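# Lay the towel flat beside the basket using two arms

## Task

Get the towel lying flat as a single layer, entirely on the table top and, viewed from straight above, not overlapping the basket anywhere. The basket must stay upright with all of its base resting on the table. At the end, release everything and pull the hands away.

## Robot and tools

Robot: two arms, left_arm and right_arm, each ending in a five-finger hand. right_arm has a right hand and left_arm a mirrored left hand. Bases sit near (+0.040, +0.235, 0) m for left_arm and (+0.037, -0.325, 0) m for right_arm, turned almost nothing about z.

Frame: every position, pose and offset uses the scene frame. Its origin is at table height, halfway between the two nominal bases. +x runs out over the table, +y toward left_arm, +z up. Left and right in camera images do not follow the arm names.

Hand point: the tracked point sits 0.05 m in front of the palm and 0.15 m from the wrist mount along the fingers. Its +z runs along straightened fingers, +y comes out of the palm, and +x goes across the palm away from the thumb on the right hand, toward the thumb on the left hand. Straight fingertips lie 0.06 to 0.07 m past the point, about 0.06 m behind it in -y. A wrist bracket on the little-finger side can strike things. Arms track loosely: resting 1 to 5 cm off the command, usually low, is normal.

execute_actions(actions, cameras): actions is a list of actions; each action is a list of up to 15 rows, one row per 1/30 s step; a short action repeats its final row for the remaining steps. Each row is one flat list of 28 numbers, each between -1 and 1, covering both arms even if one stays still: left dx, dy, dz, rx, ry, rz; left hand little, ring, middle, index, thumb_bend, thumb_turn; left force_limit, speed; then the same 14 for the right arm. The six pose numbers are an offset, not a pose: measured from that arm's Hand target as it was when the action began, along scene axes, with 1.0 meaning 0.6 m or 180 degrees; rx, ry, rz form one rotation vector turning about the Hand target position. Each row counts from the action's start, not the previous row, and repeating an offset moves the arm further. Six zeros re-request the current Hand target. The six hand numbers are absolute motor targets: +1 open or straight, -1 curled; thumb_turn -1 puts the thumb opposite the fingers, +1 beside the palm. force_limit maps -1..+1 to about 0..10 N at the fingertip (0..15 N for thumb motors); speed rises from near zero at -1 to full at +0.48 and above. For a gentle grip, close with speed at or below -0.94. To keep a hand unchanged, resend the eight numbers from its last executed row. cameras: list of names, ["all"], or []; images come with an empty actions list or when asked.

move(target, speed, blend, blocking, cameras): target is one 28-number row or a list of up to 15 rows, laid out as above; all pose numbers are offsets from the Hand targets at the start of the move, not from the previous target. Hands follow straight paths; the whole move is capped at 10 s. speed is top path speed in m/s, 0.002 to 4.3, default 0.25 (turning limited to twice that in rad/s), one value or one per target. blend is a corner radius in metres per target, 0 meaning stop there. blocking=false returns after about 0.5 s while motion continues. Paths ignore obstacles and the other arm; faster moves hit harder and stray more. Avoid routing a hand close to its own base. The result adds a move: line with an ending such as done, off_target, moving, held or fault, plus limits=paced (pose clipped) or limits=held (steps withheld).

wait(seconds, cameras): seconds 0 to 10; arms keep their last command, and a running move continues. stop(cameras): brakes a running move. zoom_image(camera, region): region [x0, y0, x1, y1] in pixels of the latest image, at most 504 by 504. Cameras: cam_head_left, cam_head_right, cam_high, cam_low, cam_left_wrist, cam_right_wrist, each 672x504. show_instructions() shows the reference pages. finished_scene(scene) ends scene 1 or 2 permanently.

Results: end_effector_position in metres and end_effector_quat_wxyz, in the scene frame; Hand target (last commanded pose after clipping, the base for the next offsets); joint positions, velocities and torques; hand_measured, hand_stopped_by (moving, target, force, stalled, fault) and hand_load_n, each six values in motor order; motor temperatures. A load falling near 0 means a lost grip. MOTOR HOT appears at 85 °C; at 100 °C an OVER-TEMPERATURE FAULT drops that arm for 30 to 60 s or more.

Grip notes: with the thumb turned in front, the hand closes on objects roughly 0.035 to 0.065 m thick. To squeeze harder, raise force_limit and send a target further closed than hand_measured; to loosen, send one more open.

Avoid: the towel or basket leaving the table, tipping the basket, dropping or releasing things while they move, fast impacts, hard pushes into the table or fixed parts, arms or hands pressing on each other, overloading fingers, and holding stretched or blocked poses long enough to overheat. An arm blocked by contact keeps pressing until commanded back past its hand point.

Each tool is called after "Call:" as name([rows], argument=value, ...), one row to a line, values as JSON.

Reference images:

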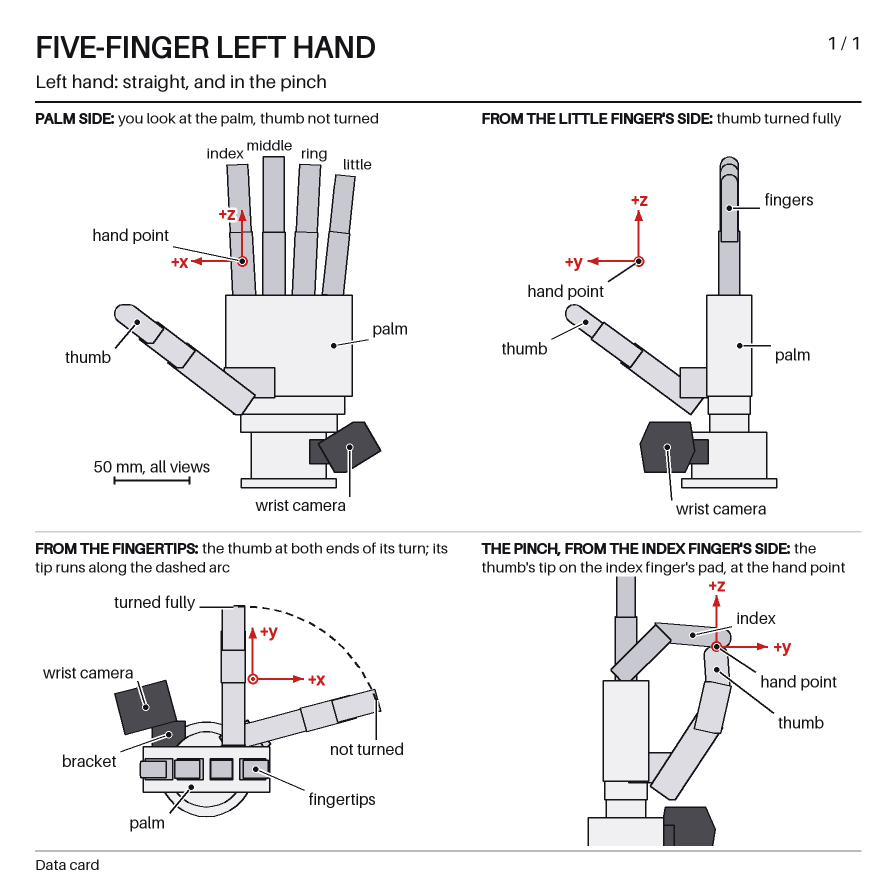

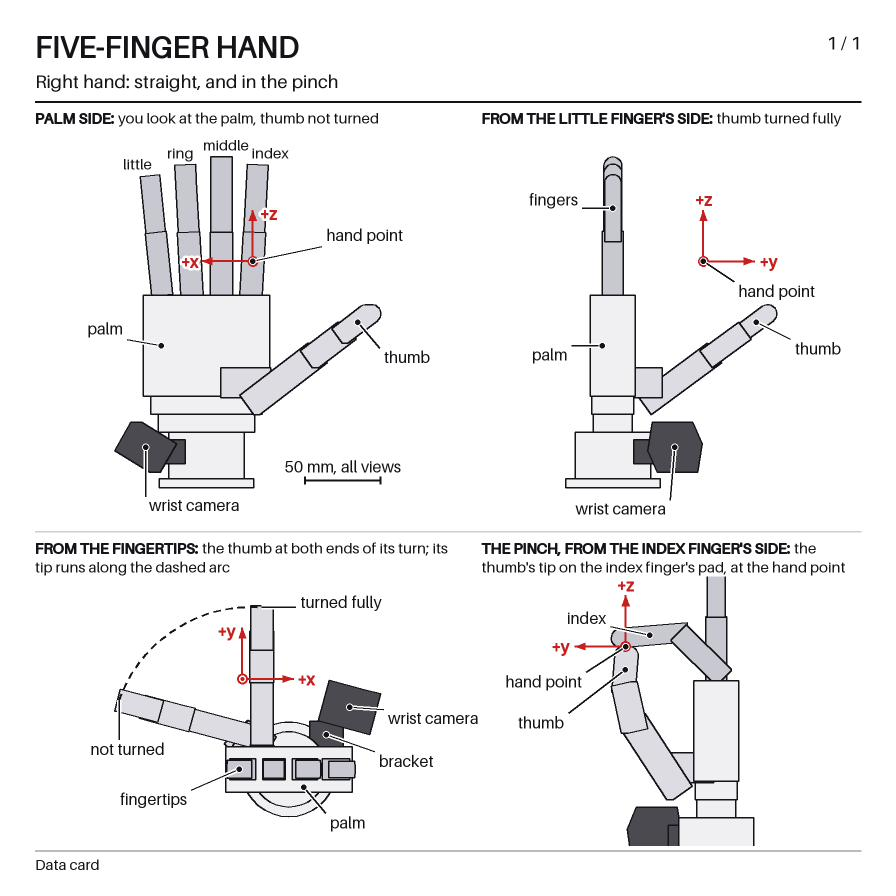

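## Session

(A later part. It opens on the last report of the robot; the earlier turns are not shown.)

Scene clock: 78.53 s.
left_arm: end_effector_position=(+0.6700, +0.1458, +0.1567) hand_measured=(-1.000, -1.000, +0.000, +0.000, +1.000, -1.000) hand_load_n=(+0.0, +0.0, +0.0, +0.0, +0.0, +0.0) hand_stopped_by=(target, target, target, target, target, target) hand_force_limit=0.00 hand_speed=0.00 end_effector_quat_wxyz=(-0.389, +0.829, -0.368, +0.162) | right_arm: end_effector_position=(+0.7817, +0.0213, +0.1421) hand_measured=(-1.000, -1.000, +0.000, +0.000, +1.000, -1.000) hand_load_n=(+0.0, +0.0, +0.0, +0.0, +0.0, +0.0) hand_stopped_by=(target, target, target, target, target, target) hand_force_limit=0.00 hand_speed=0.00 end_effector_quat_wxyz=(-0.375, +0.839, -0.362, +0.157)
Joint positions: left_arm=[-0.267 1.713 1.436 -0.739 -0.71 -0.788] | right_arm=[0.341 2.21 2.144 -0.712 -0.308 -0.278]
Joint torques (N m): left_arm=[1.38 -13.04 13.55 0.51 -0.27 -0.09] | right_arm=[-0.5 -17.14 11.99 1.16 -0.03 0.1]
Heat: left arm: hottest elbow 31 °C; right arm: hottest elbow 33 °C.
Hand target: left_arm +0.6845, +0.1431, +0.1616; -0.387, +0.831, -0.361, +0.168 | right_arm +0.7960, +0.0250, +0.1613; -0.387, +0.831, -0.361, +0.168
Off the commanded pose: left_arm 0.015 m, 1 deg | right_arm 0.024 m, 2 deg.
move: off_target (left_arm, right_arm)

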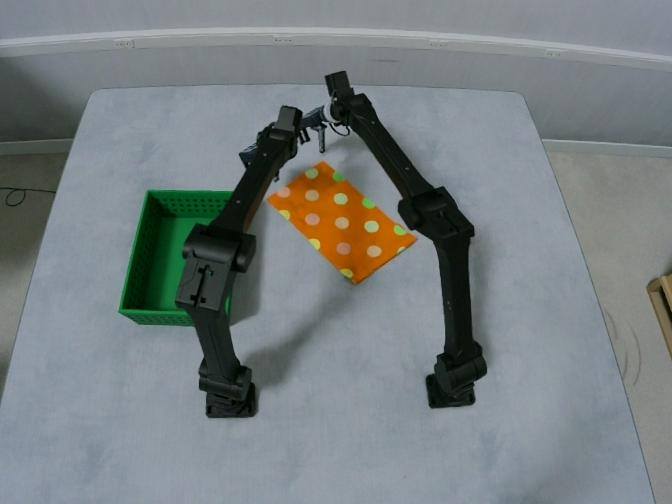

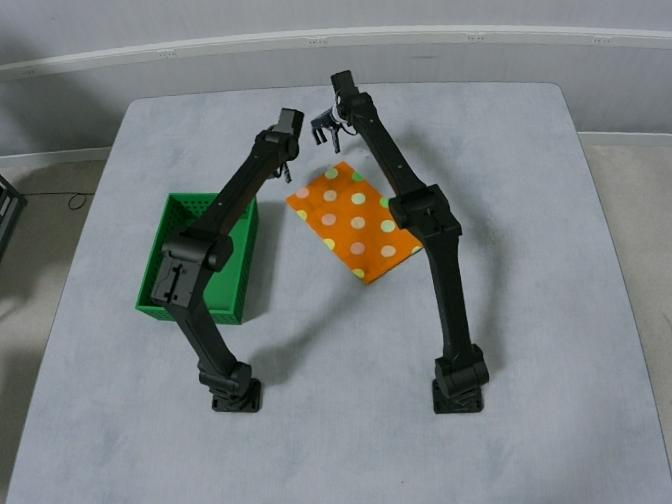

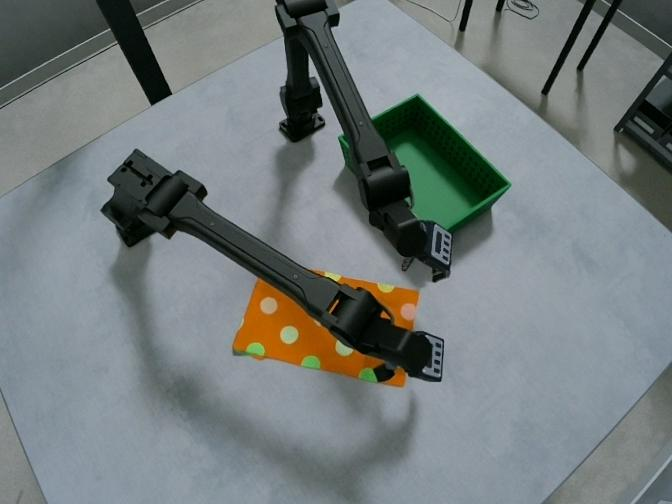

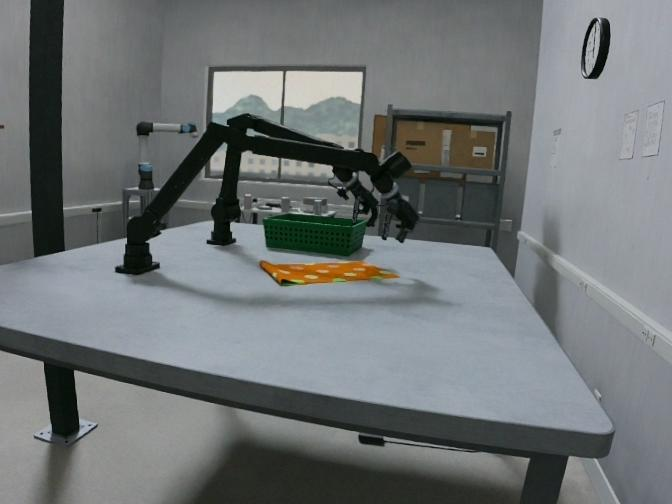

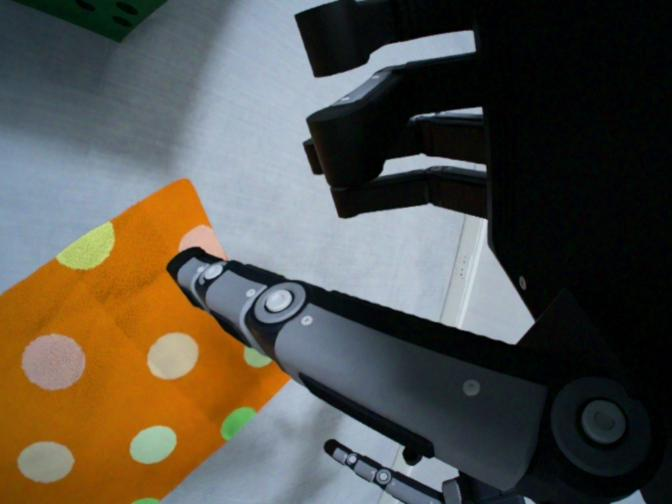

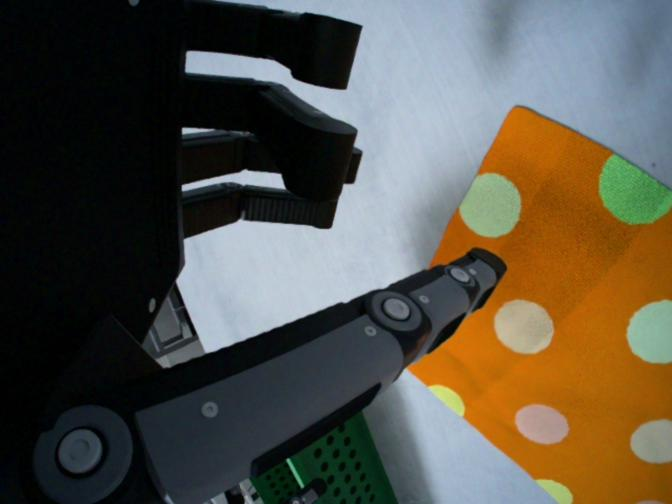

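Call:
move([
  [0.008,-0.1,-0.128,0,0,0, -1,-1,0,0,1,-1,0,0, 0.005,-0.1,-0.103,0,0,0, -1,-1,0,0,1,-1,0,0],
], speed=0.2, cameras=["all"])

Scene clock: 86.67 s.
left_arm: end_effector_position=(+0.6767, +0.0869, +0.0822) hand_measured=(-1.000, -1.000, +0.000, +0.000, +1.000, -1.000) hand_load_n=(+0.0, +0.0, +0.0, -0.5, +0.0, +0.0) hand_stopped_by=(target, target, target, target, target, target) hand_force_limit=0.00 hand_speed=0.00 end_effector_quat_wxyz=(-0.386, +0.830, -0.370, +0.158) | right_arm: end_effector_position=(+0.7951, -0.0410, +0.0891) hand_measured=(-1.000, -1.000, +0.000, +0.000, +1.000, -1.000) hand_load_n=(+0.0, +0.0, +0.0, +0.0, +0.0, +0.0) hand_stopped_by=(target, target, target, target, target, target) hand_force_limit=0.00 hand_speed=0.00 end_effector_quat_wxyz=(-0.378, +0.832, -0.373, +0.158)
Joint positions: left_arm=[-0.361 1.852 1.436 -0.685 -0.752 -0.901] | right_arm=[0.254 2.21 2.002 -0.581 -0.361 -0.316]
Joint torques (N m): left_arm=[1.49 -14.74 11.67 1.03 -0.59 -0.11] | right_arm=[0.26 -18.49 7.98 2.13 -0.22 -0.11]
Motor temperatures (°C): left_arm=[26 25 33 26 25 25] | right_arm=[23 30 37 22 27 25]
Heat: left arm: hottest elbow 33 °C; right arm: hottest elbow 37 °C.
Hand target: left_arm +0.6893, +0.0831, +0.0847; -0.387, +0.831, -0.361, +0.168 | right_arm +0.7989, -0.0351, +0.0994; -0.387, +0.831, -0.361, +0.168
Off the commanded pose: left_arm 0.013 m, 2 deg | right_arm 0.013 m, 2 deg.
move: off_target (left_arm, right_arm)

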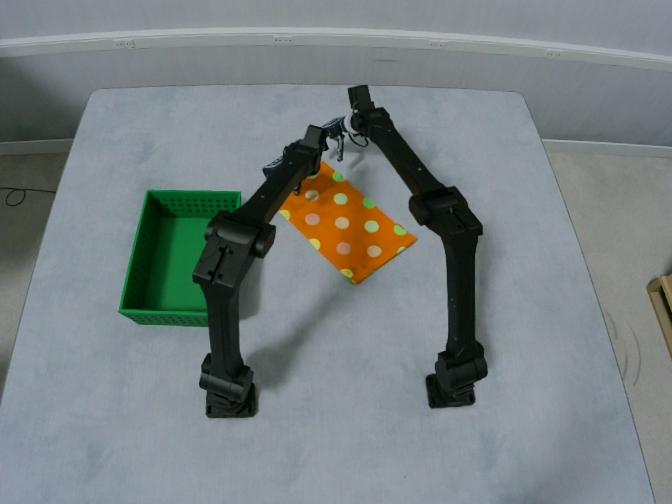

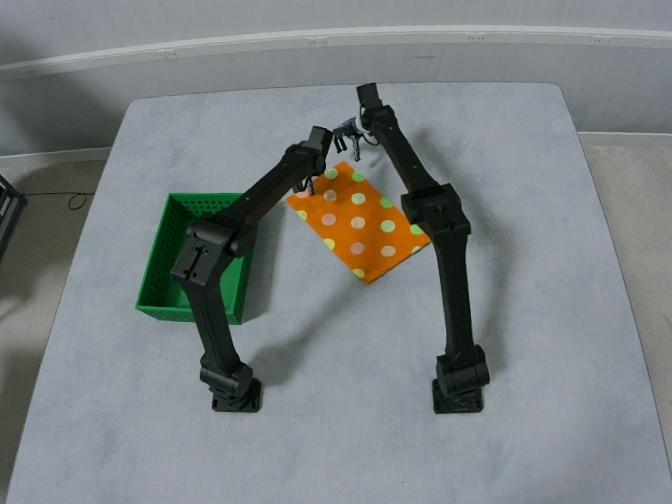

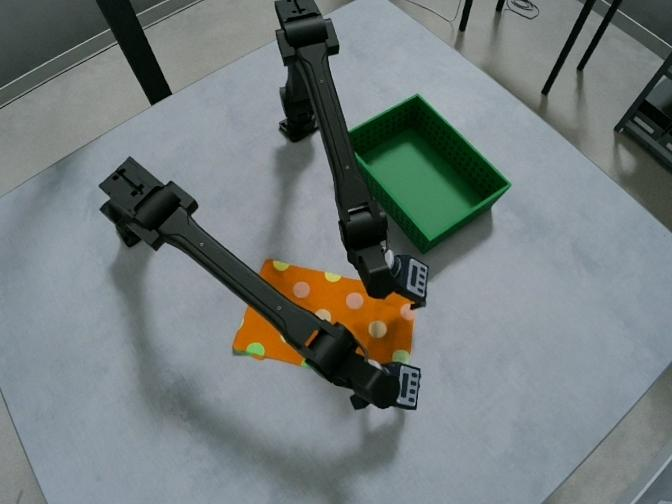

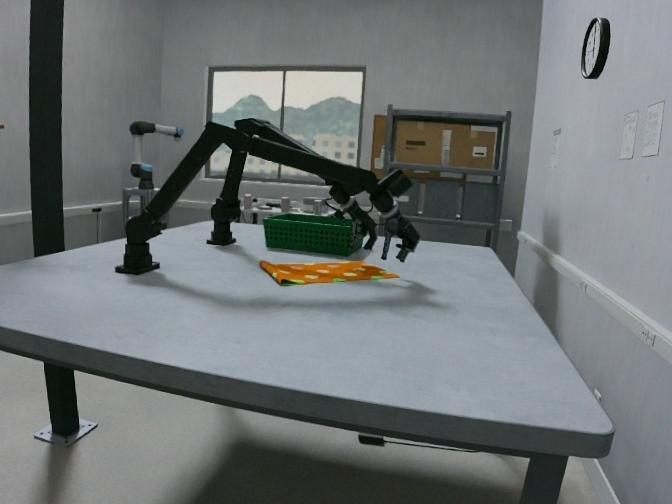

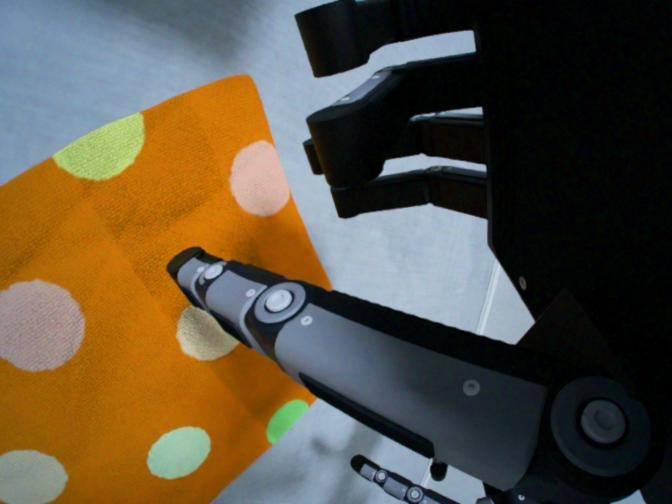

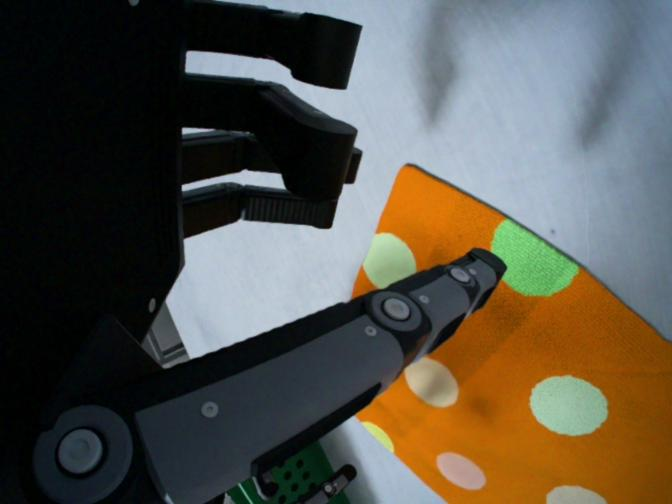

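Call:
move([
  [-0.017,0.019,-0.062,0,0,0, -1,-1,0,0,1,-1,0,0, -0.043,0.012,-0.073,0,0,0, -1,-1,0,0,1,-1,0,0],
], speed=0.15, cameras=["cam_low","cam_left_wrist","cam_right_wrist"])

Scene clock: 89.30 s.
left_arm: end_effector_position=(+0.6780, +0.0869, +0.0635) hand_measured=(-1.000, -1.000, +0.000, +0.000, +1.000, -1.000) hand_load_n=(+0.0, +0.0, +0.0, +0.0, +0.0, +0.0) hand_stopped_by=(target, target, target, target, target, target) hand_force_limit=0.00 hand_speed=0.00 end_effector_quat_wxyz=(-0.388, +0.830, -0.360, +0.179) | right_arm: end_effector_position=(+0.7710, -0.0355, +0.0373) hand_measured=(-1.000, -1.000, +0.000, +0.000, +1.000, -1.000) hand_load_n=(+0.5, +0.0, -0.5, +0.0, +0.0, +0.0) hand_stopped_by=(target, target, target, target, target, target) hand_force_limit=0.00 hand_speed=0.00 end_effector_quat_wxyz=(-0.377, +0.835, -0.368, +0.157)
Joint positions: left_arm=[-0.36 1.857 1.374 -0.573 -0.752 -0.902] | right_arm=[0.271 2.193 1.833 -0.43 -0.352 -0.316]
Joint torques (N m): left_arm=[2.61 -14.74 8.36 1.1 -0.37 0.02] | right_arm=[0.32 -18.96 7.24 1.99 -0.04 0.05]
Heat: left arm: hottest elbow 33 °C; right arm: hottest elbow 36 °C.
Hand target: left_arm +0.6792, +0.0944, +0.0477; -0.387, +0.831, -0.361, +0.168 | right_arm +0.7730, -0.0278, +0.0557; -0.387, +0.831, -0.361, +0.168
Off the commanded pose: left_arm 0.018 m, 1 deg | right_arm 0.020 m, 2 deg.
move: off_target (left_arm, right_arm)
Images, in order (width x height): cam_low 672x504, cam_left_wrist 672x504, cam_right_wrist 672x504.

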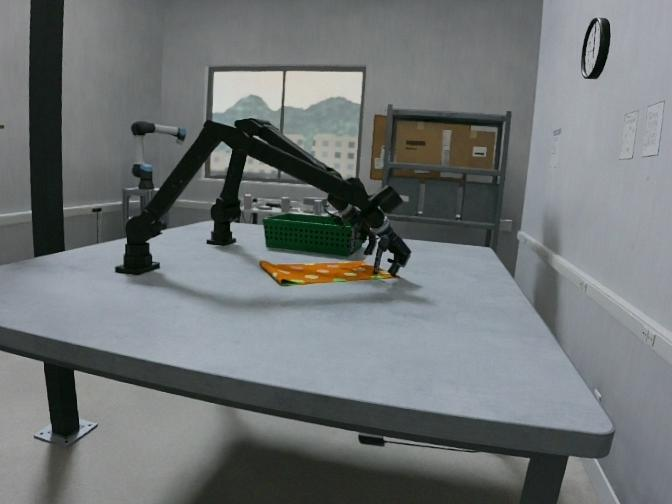

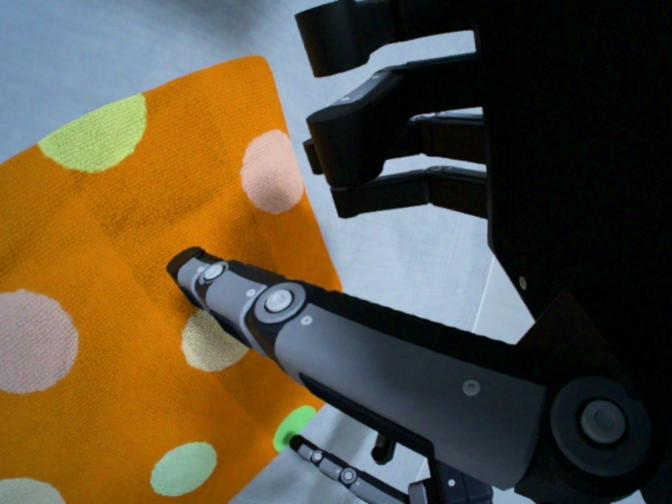

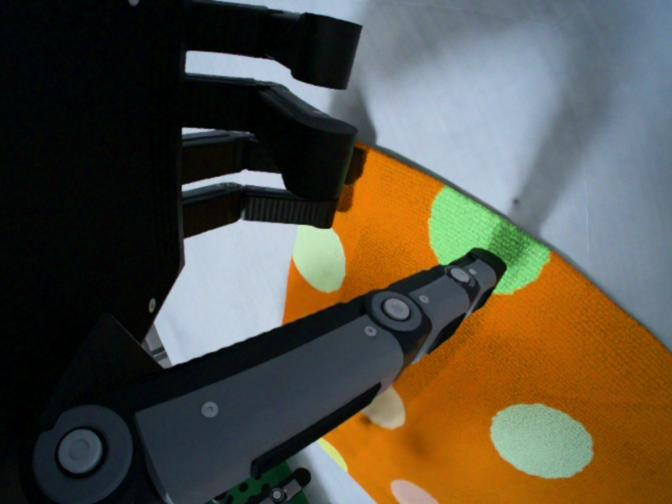

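Call:
move([
  [-0.022,0.022,-0.035,0,0,0, -1,-1,0,0,1,-1,0,0, 0,0,-0.013,0,0,0, -1,-1,0,0,1,-1,0,0],
], speed=0.1, cameras=["cam_low","cam_left_wrist","cam_right_wrist"])

Scene clock: 91.30 s.
left_arm: end_effector_position=(+0.6660, +0.1018, +0.0370) hand_measured=(-1.000, -1.000, +0.000, +0.000, +1.000, -1.000) hand_load_n=(+0.0, +0.0, +0.0, +0.0, +0.0, +0.0) hand_stopped_by=(target, target, target, target, target, target) hand_force_limit=0.00 hand_speed=0.00 end_effector_quat_wxyz=(-0.388, +0.831, -0.359, +0.175) | right_arm: end_effector_position=(+0.7723, -0.0351, +0.0364) hand_measured=(-1.000, -1.000, +0.000, +0.000, +1.000, -1.000) hand_load_n=(+0.0, +0.0, -1.5, +0.0, +0.0, +0.0) hand_stopped_by=(target, target, target, target, target, target) hand_force_limit=0.00 hand_speed=0.00 end_effector_quat_wxyz=(-0.379, +0.834, -0.367, +0.161)
Joint positions: left_arm=[-0.344 1.857 1.294 -0.49 -0.746 -0.888] | right_arm=[0.271 2.193 1.827 -0.414 -0.352 -0.316]
Joint torques (N m): left_arm=[2.2 -15.33 7.94 1.39 -0.31 0.1] | right_arm=[0.32 -18.49 7.08 1.99 -0.03 0.05]
Heat: left arm: hottest elbow 33 °C; right arm: hottest elbow 36 °C.
Hand target: left_arm +0.6659, +0.1077, +0.0266; -0.388, +0.831, -0.361, +0.168 | right_arm +0.7730, -0.0278, +0.0479; -0.387, +0.831, -0.361, +0.168
Off the commanded pose: left_arm 0.012 m, 1 deg | right_arm 0.014 m, 1 deg.
move: off_target (left_arm, right_arm)
Images, in order (width x height): cam_low 672x504, cam_left_wrist 672x504, cam_right_wrist 672x504.

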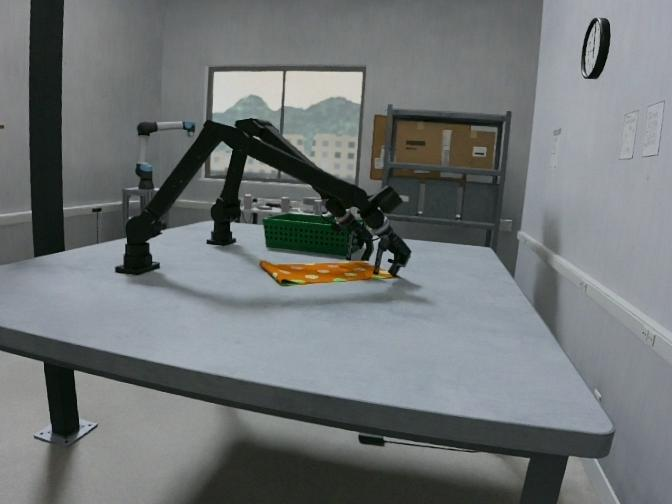

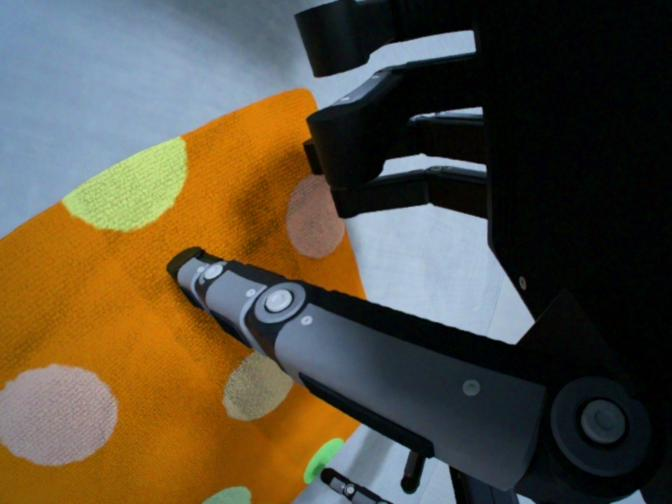

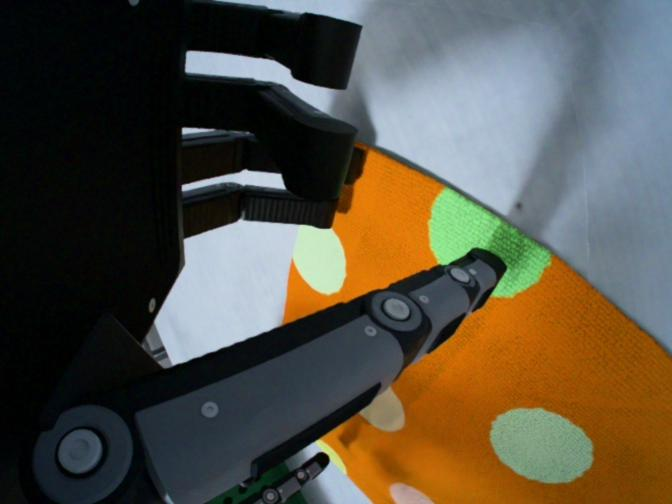

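Call:
move([
  [0,0,-0.016,0,0,0, -1,-1,0,0,1,-1,0,0, 0,0,-0.018,0,0,0, -1,-1,0,0,1,-1,0,0],
], speed=0.06, cameras=["cam_low","cam_left_wrist","cam_right_wrist"])

Scene clock: 92.93 s.
left_arm: end_effector_position=(+0.6672, +0.1014, +0.0357) hand_measured=(-1.000, -1.000, +0.000, +0.000, +1.000, -1.000) hand_load_n=(+0.0, +0.0, +0.0, +0.0, +0.0, +0.0) hand_stopped_by=(target, target, target, target, target, target) hand_force_limit=0.00 hand_speed=0.00 end_effector_quat_wxyz=(-0.388, +0.830, -0.356, +0.181) | right_arm: end_effector_position=(+0.7747, -0.0344, +0.0358) hand_measured=(-1.000, -1.000, +0.000, +0.000, +1.000, -1.000) hand_load_n=(+0.0, +0.0, -2.0, +0.0, +0.0, +0.0) hand_stopped_by=(target, target, target, target, target, target) hand_force_limit=0.00 hand_speed=0.00 end_effector_quat_wxyz=(-0.384, +0.832, -0.364, +0.166)
Joint positions: left_arm=[-0.344 1.857 1.286 -0.468 -0.746 -0.888] | right_arm=[0.271 2.193 1.819 -0.39 -0.352 -0.316]
Joint torques (N m): left_arm=[2.26 -14.15 7.88 1.24 -0.29 0.11] | right_arm=[0.38 -17.73 6.93 1.88 -0.02 0.05]
Heat: left arm: hottest elbow 33 °C; right arm: hottest elbow 36 °C.
Hand target: left_arm +0.6659, +0.1077, +0.0170; -0.388, +0.831, -0.361, +0.168 | right_arm +0.7732, -0.0278, +0.0373; -0.387, +0.831, -0.361, +0.168
Off the commanded pose: left_arm 0.020 m, 2 deg | right_arm 0.007 m, 1 deg.
move: off_target (left_arm)
Images, in order (width x height): cam_low 672x504, cam_left_wrist 672x504, cam_right_wrist 672x504.

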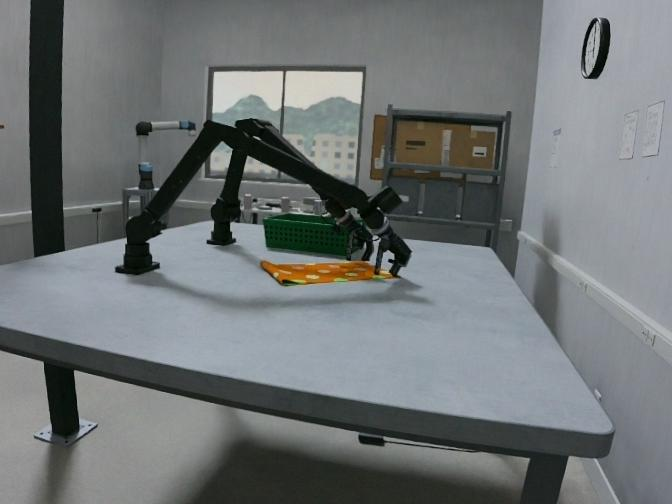

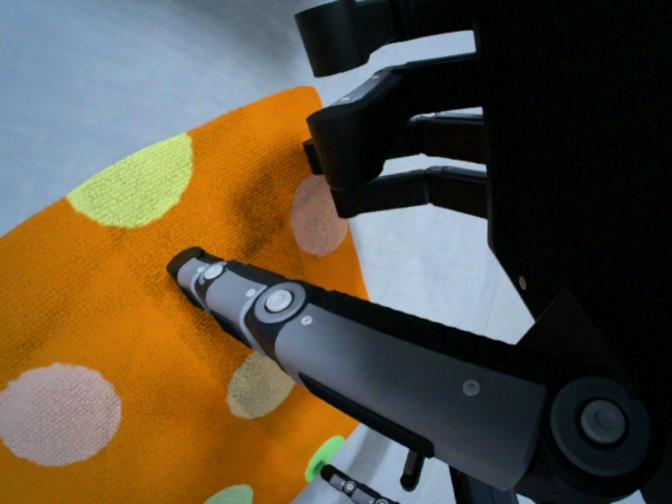

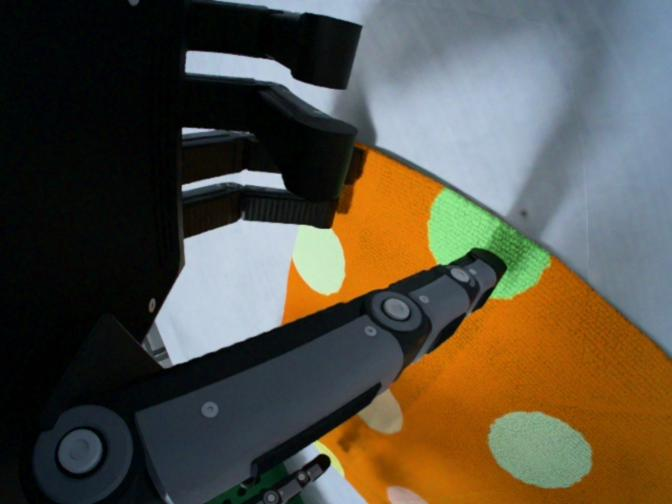

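Call:
move([
  [0,0,-0.03,0,0,0, -1,-1,-0.8,-0.8,-0.3,-1,0,-0.85, 0,0,-0.04,0,0,0, -1,-1,-0.8,-0.8,-0.3,-1,0,-0.85],
], speed=0.015, cameras=["cam_low","cam_left_wrist","cam_right_wrist"])

Scene clock: 98.97 s.
left_arm: end_effector_position=(+0.6690, +0.1007, +0.0199) hand_measured=(-1.000, -1.000, -0.800, -0.800, +0.512, -1.000) hand_load_n=(+0.0, +0.0, +0.0, +0.0, +8.0, +2.5) hand_stopped_by=(target, target, target, target, force, target) hand_force_limit=0.00 hand_speed=-0.85 end_effector_quat_wxyz=(-0.388, +0.830, -0.355, +0.183) | right_arm: end_effector_position=(+0.7740, -0.0346, +0.0263) hand_measured=(-1.000, -1.000, -0.800, -0.800, +0.518, -1.000) hand_load_n=(+0.0, +0.0, +0.0, +0.0, +7.0, +1.5) hand_stopped_by=(target, target, target, target, force, target) hand_force_limit=0.00 hand_speed=-0.85 end_effector_quat_wxyz=(-0.388, +0.830, -0.362, +0.171)
Joint positions: left_arm=[-0.344 1.882 1.274 -0.426 -0.746 -0.888] | right_arm=[0.271 2.195 1.791 -0.346 -0.352 -0.316]
Joint torques (N m): left_arm=[2.49 -13.74 7.58 1.07 -0.31 0.09] | right_arm=[0.38 -15.91 7.21 2.11 -0.02 0.04]
Heat: left arm: hottest elbow 32 °C; right arm: hottest elbow 36 °C.
Hand target: left_arm +0.6660, +0.1076, -0.0009; -0.387, +0.831, -0.361, +0.169 | right_arm +0.7732, -0.0278, +0.0131; -0.387, +0.831, -0.361, +0.168
Off the commanded pose: left_arm 0.022 m, 2 deg | right_arm 0.015 m, 0 deg.
move: off_target (left_arm, right_arm)
Images, in order (width x height): cam_low 672x504, cam_left_wrist 672x504, cam_right_wrist 672x504.

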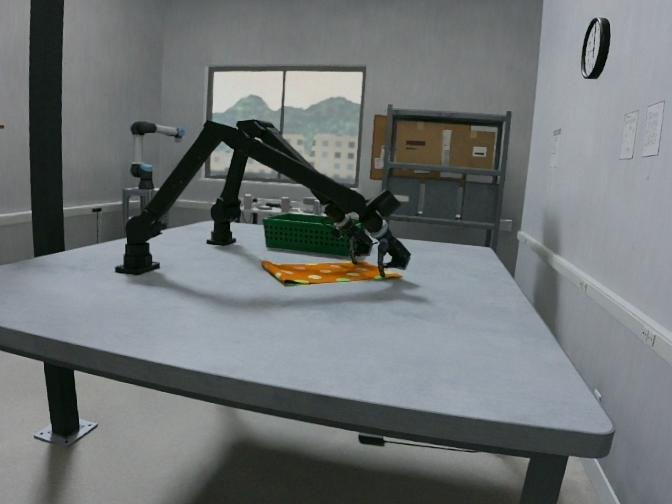

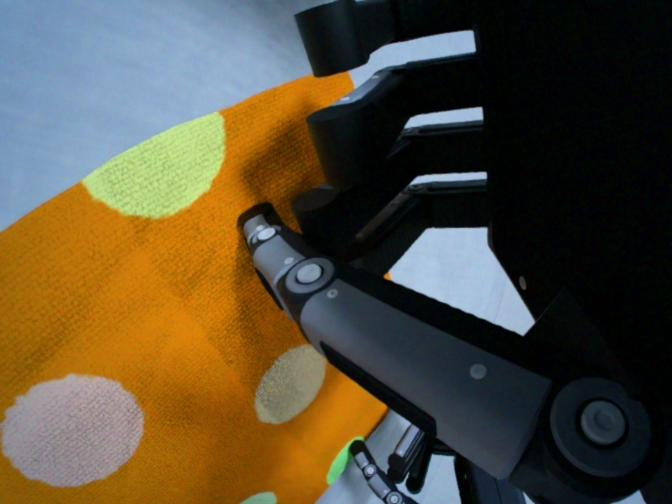

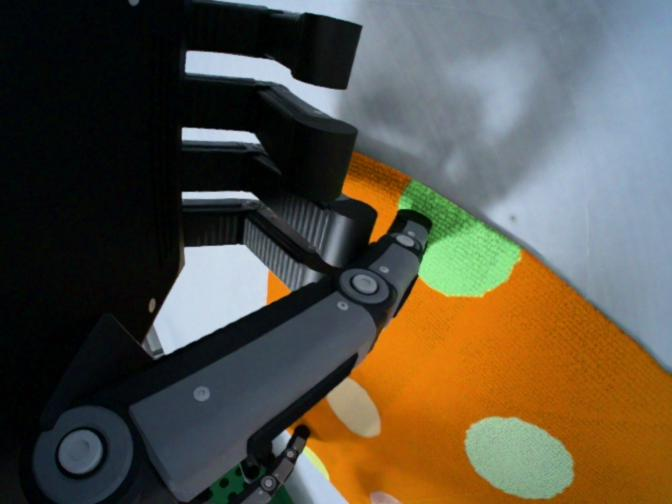

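Call:
move([
  [0,0,0.035,0,0,0, -1,-1,-0.8,-0.8,-0.35,-1,0,-0.85, 0,0,0.026,0,0,0, -1,-1,-0.8,-0.8,-0.35,-1,0,-0.85],
], speed=0.015, cameras=["cam_low","cam_left_wrist","cam_right_wrist"])

Scene clock: 103.90 s.
left_arm: end_effector_position=(+0.6642, +0.1024, +0.0181) hand_measured=(-1.000, -1.000, -0.800, -0.800, +0.512, -1.000) hand_load_n=(+0.0, +0.5, -0.5, +0.0, +7.5, +3.0) hand_stopped_by=(target, target, target, target, force, target) hand_force_limit=0.00 hand_speed=-0.85 end_effector_quat_wxyz=(-0.388, +0.831, -0.360, +0.174) | right_arm: end_effector_position=(+0.7731, -0.0349, +0.0257) hand_measured=(-1.000, -1.000, -0.800, -0.800, +0.516, -1.000) hand_load_n=(+0.0, +0.0, -0.5, +0.0, +7.5, +1.5) hand_stopped_by=(target, target, target, target, force, target) hand_force_limit=0.00 hand_speed=-0.85 end_effector_quat_wxyz=(-0.387, +0.831, -0.363, +0.170)
Joint positions: left_arm=[-0.344 1.881 1.274 -0.449 -0.746 -0.888] | right_arm=[0.271 2.195 1.791 -0.35 -0.352 -0.316]
Joint torques (N m): left_arm=[2.67 -15.91 9.05 0.13 -0.31 0.11] | right_arm=[0.38 -17.03 8.21 1.1 -0.02 0.05]
Heat: left arm: hottest elbow 32 °C; right arm: hottest elbow 36 °C.
Hand target: left_arm +0.6660, +0.1077, +0.0199; -0.387, +0.831, -0.361, +0.168 | right_arm +0.7731, -0.0278, +0.0287; -0.387, +0.831, -0.361, +0.168
Off the commanded pose: left_arm 0.006 m, 1 deg | right_arm 0.008 m, 0 deg.
move: done
Images, in order (width x height): cam_low 672x504, cam_left_wrist 672x504, cam_right_wrist 672x504.

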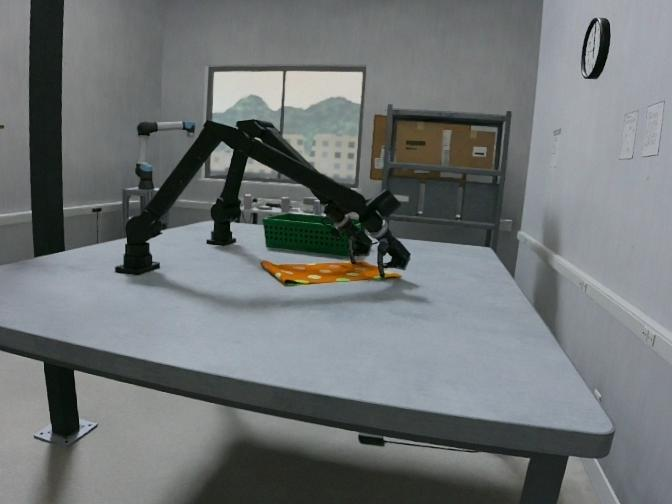

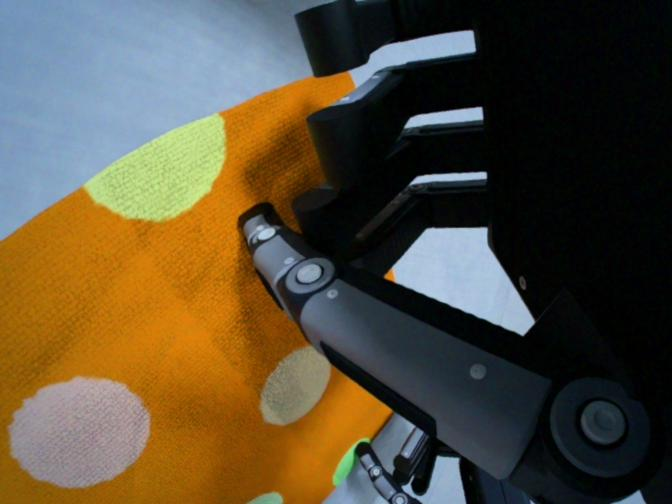

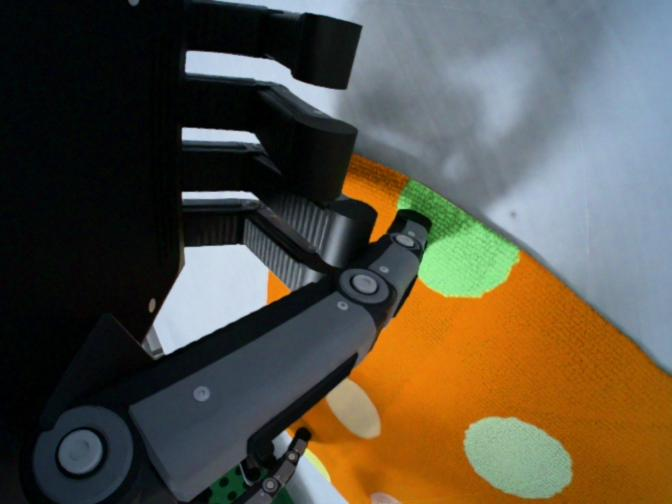

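Call:
move([
  [0,0,0.02,0,0,0, -1,-1,-0.8,-0.8,-0.35,-1,0,-0.85, 0,0,0.02,0,0,0, -1,-1,-0.8,-0.8,-0.35,-1,0,-0.85],
  [0,0,0.022,0,0,0, -1,-1,-0.8,-0.8,-0.4,-1,0,-0.85, 0,0,0.022,0,0,0, -1,-1,-0.8,-0.8,-0.4,-1,0,-0.85],
], speed=0.02, cameras=["cam_low","cam_left_wrist","cam_right_wrist"])

Scene clock: 106.63 s.
left_arm: end_effector_position=(+0.6571, +0.1049, +0.0202) hand_measured=(-1.000, -1.000, -0.800, -0.800, +0.512, -1.000) hand_load_n=(+0.0, +0.5, +0.0, +0.0, +8.5, +2.5) hand_stopped_by=(target, target, target, target, force, target) hand_force_limit=0.00 hand_speed=-0.85 end_effector_quat_wxyz=(-0.387, +0.831, -0.365, +0.162) | right_arm: end_effector_position=(+0.7690, -0.0360, +0.0244) hand_measured=(-1.000, -1.000, -0.800, -0.800, +0.512, -1.000) hand_load_n=(+0.0, +0.0, -0.5, +0.0, +7.0, +1.5) hand_stopped_by=(target, target, target, target, force, target) hand_force_limit=0.00 hand_speed=-0.85 end_effector_quat_wxyz=(-0.382, +0.833, -0.366, +0.163)
Joint positions: left_arm=[-0.344 1.87 1.274 -0.485 -0.746 -0.887] | right_arm=[0.271 2.194 1.791 -0.37 -0.352 -0.316]
Joint torques (N m): left_arm=[2.26 -16.56 10.19 0.25 -0.36 0.08] | right_arm=[0.38 -18.02 8.99 0.88 -0.03 0.05]
Heat: left arm: hottest elbow 32 °C; right arm: hottest elbow 36 °C.
Hand target: left_arm +0.6660, +0.1077, +0.0333; -0.387, +0.831, -0.361, +0.168 | right_arm +0.7732, -0.0278, +0.0421; -0.387, +0.831, -0.361, +0.168
Off the commanded pose: left_arm 0.016 m, 1 deg | right_arm 0.020 m, 1 deg.
move: off_target (left_arm, right_arm); target 2's new numbers were sent with right_arm's hand 0.020 m and 1 deg from that target
Images, in order (width x height): cam_low 672x504, cam_left_wrist 672x504, cam_right_wrist 672x504.

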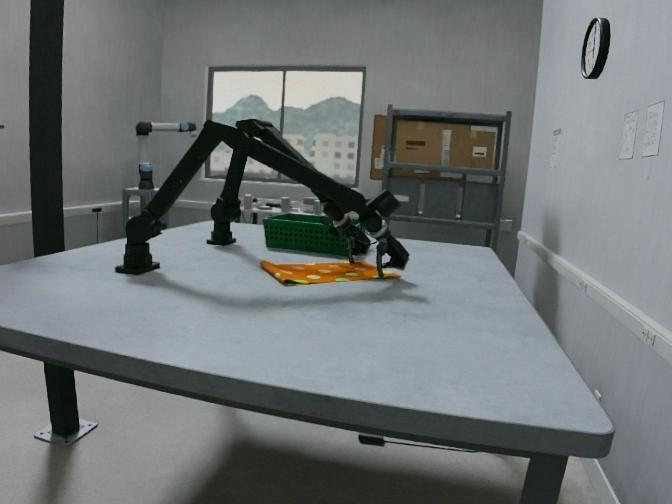

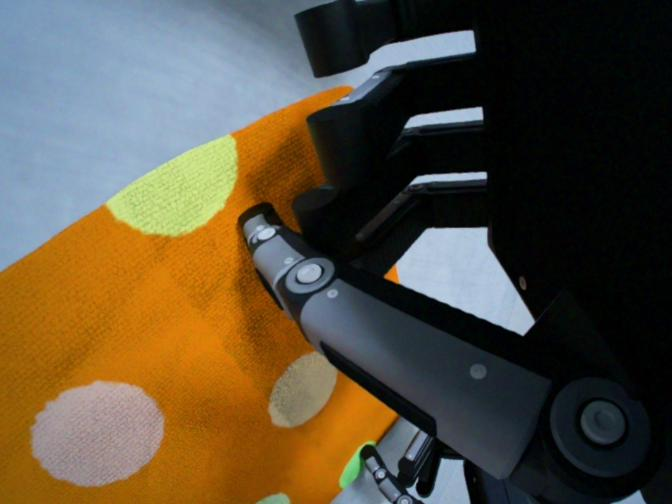

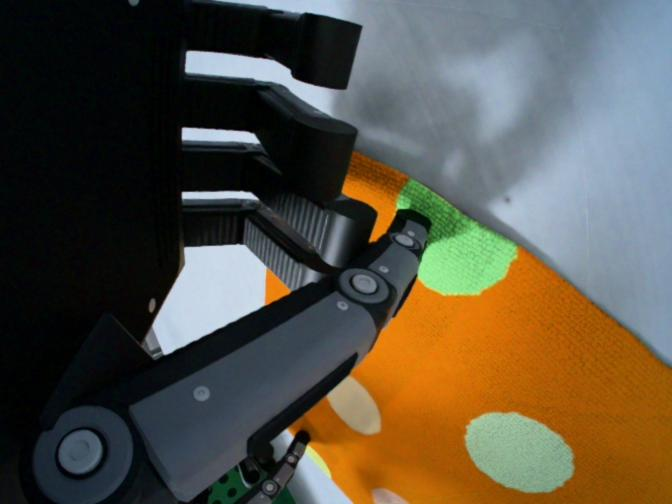

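Call:
move([
  [0,0,0.04,0,0,0, -1,-1,-0.8,-0.8,-0.4,-1,0,-0.85, 0,0,0.04,0,0,0, -1,-1,-0.8,-0.8,-0.4,-1,0,-0.85],
], speed=0.03, cameras=["cam_low","cam_left_wrist","cam_right_wrist"])

Scene clock: 109.17 s.
left_arm: end_effector_position=(+0.6497, +0.1075, +0.0366) hand_measured=(-1.000, -1.000, -0.800, -0.800, +0.512, -1.000) hand_load_n=(+0.0, +0.0, -0.5, -0.5, +8.0, +2.0) hand_stopped_by=(target, target, target, target, force, target) hand_force_limit=0.00 hand_speed=-0.85 end_effector_quat_wxyz=(-0.386, +0.831, -0.369, +0.154) | right_arm: end_effector_position=(+0.7582, -0.0391, +0.0247) hand_measured=(-1.000, -1.000, -0.800, -0.800, +0.512, -1.000) hand_load_n=(+0.0, +0.0, +0.0, +0.0, +7.5, +1.5) hand_stopped_by=(target, target, target, target, force, target) hand_force_limit=0.00 hand_speed=-0.85 end_effector_quat_wxyz=(-0.369, +0.839, -0.373, +0.148)
Joint positions: left_arm=[-0.344 1.836 1.278 -0.541 -0.746 -0.887] | right_arm=[0.271 2.184 1.791 -0.424 -0.352 -0.316]
Joint torques (N m): left_arm=[2.32 -16.85 12.04 0.35 -0.32 0.11] | right_arm=[0.44 -19.19 10.39 1.06 -0.04 0.05]
Heat: left arm: hottest elbow 33 °C; right arm: hottest elbow 36 °C.
Hand target: left_arm +0.6659, +0.1077, +0.0571; -0.387, +0.831, -0.361, +0.168 | right_arm +0.7732, -0.0278, +0.0658; -0.387, +0.831, -0.361, +0.168
Off the commanded pose: left_arm 0.026 m, 2 deg | right_arm 0.045 m, 4 deg.
move: off_target (left_arm, right_arm)
Images, in order (width x height): cam_low 672x504, cam_left_wrist 672x504, cam_right_wrist 672x504.

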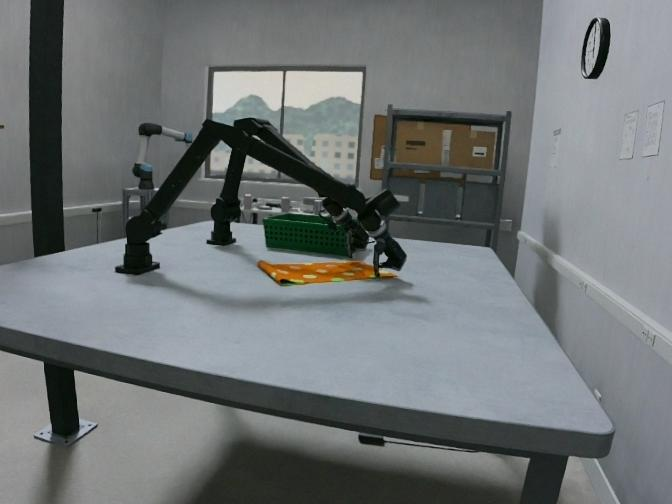

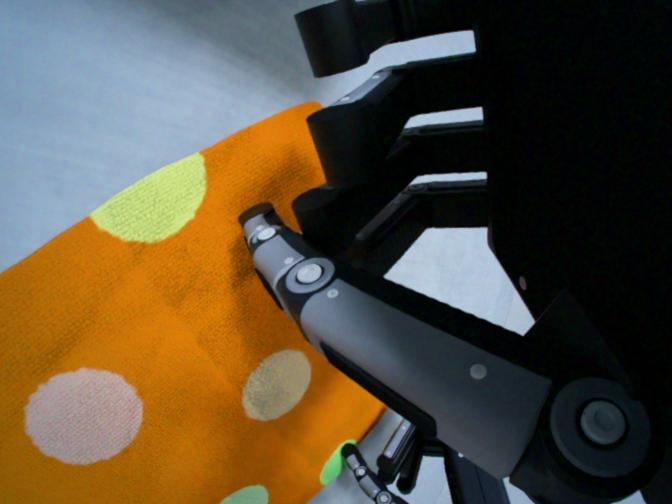

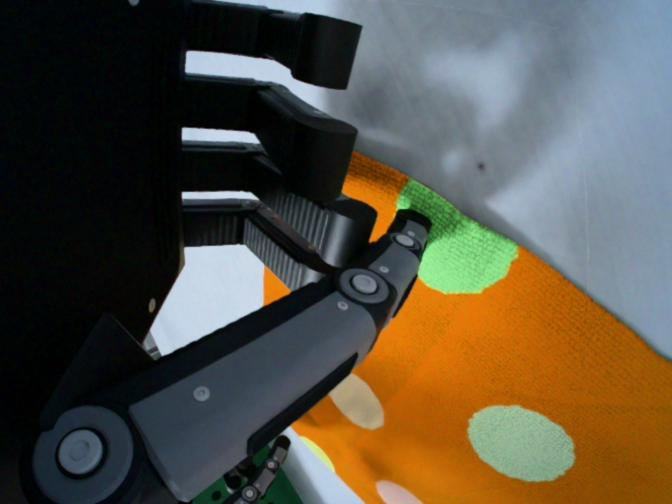

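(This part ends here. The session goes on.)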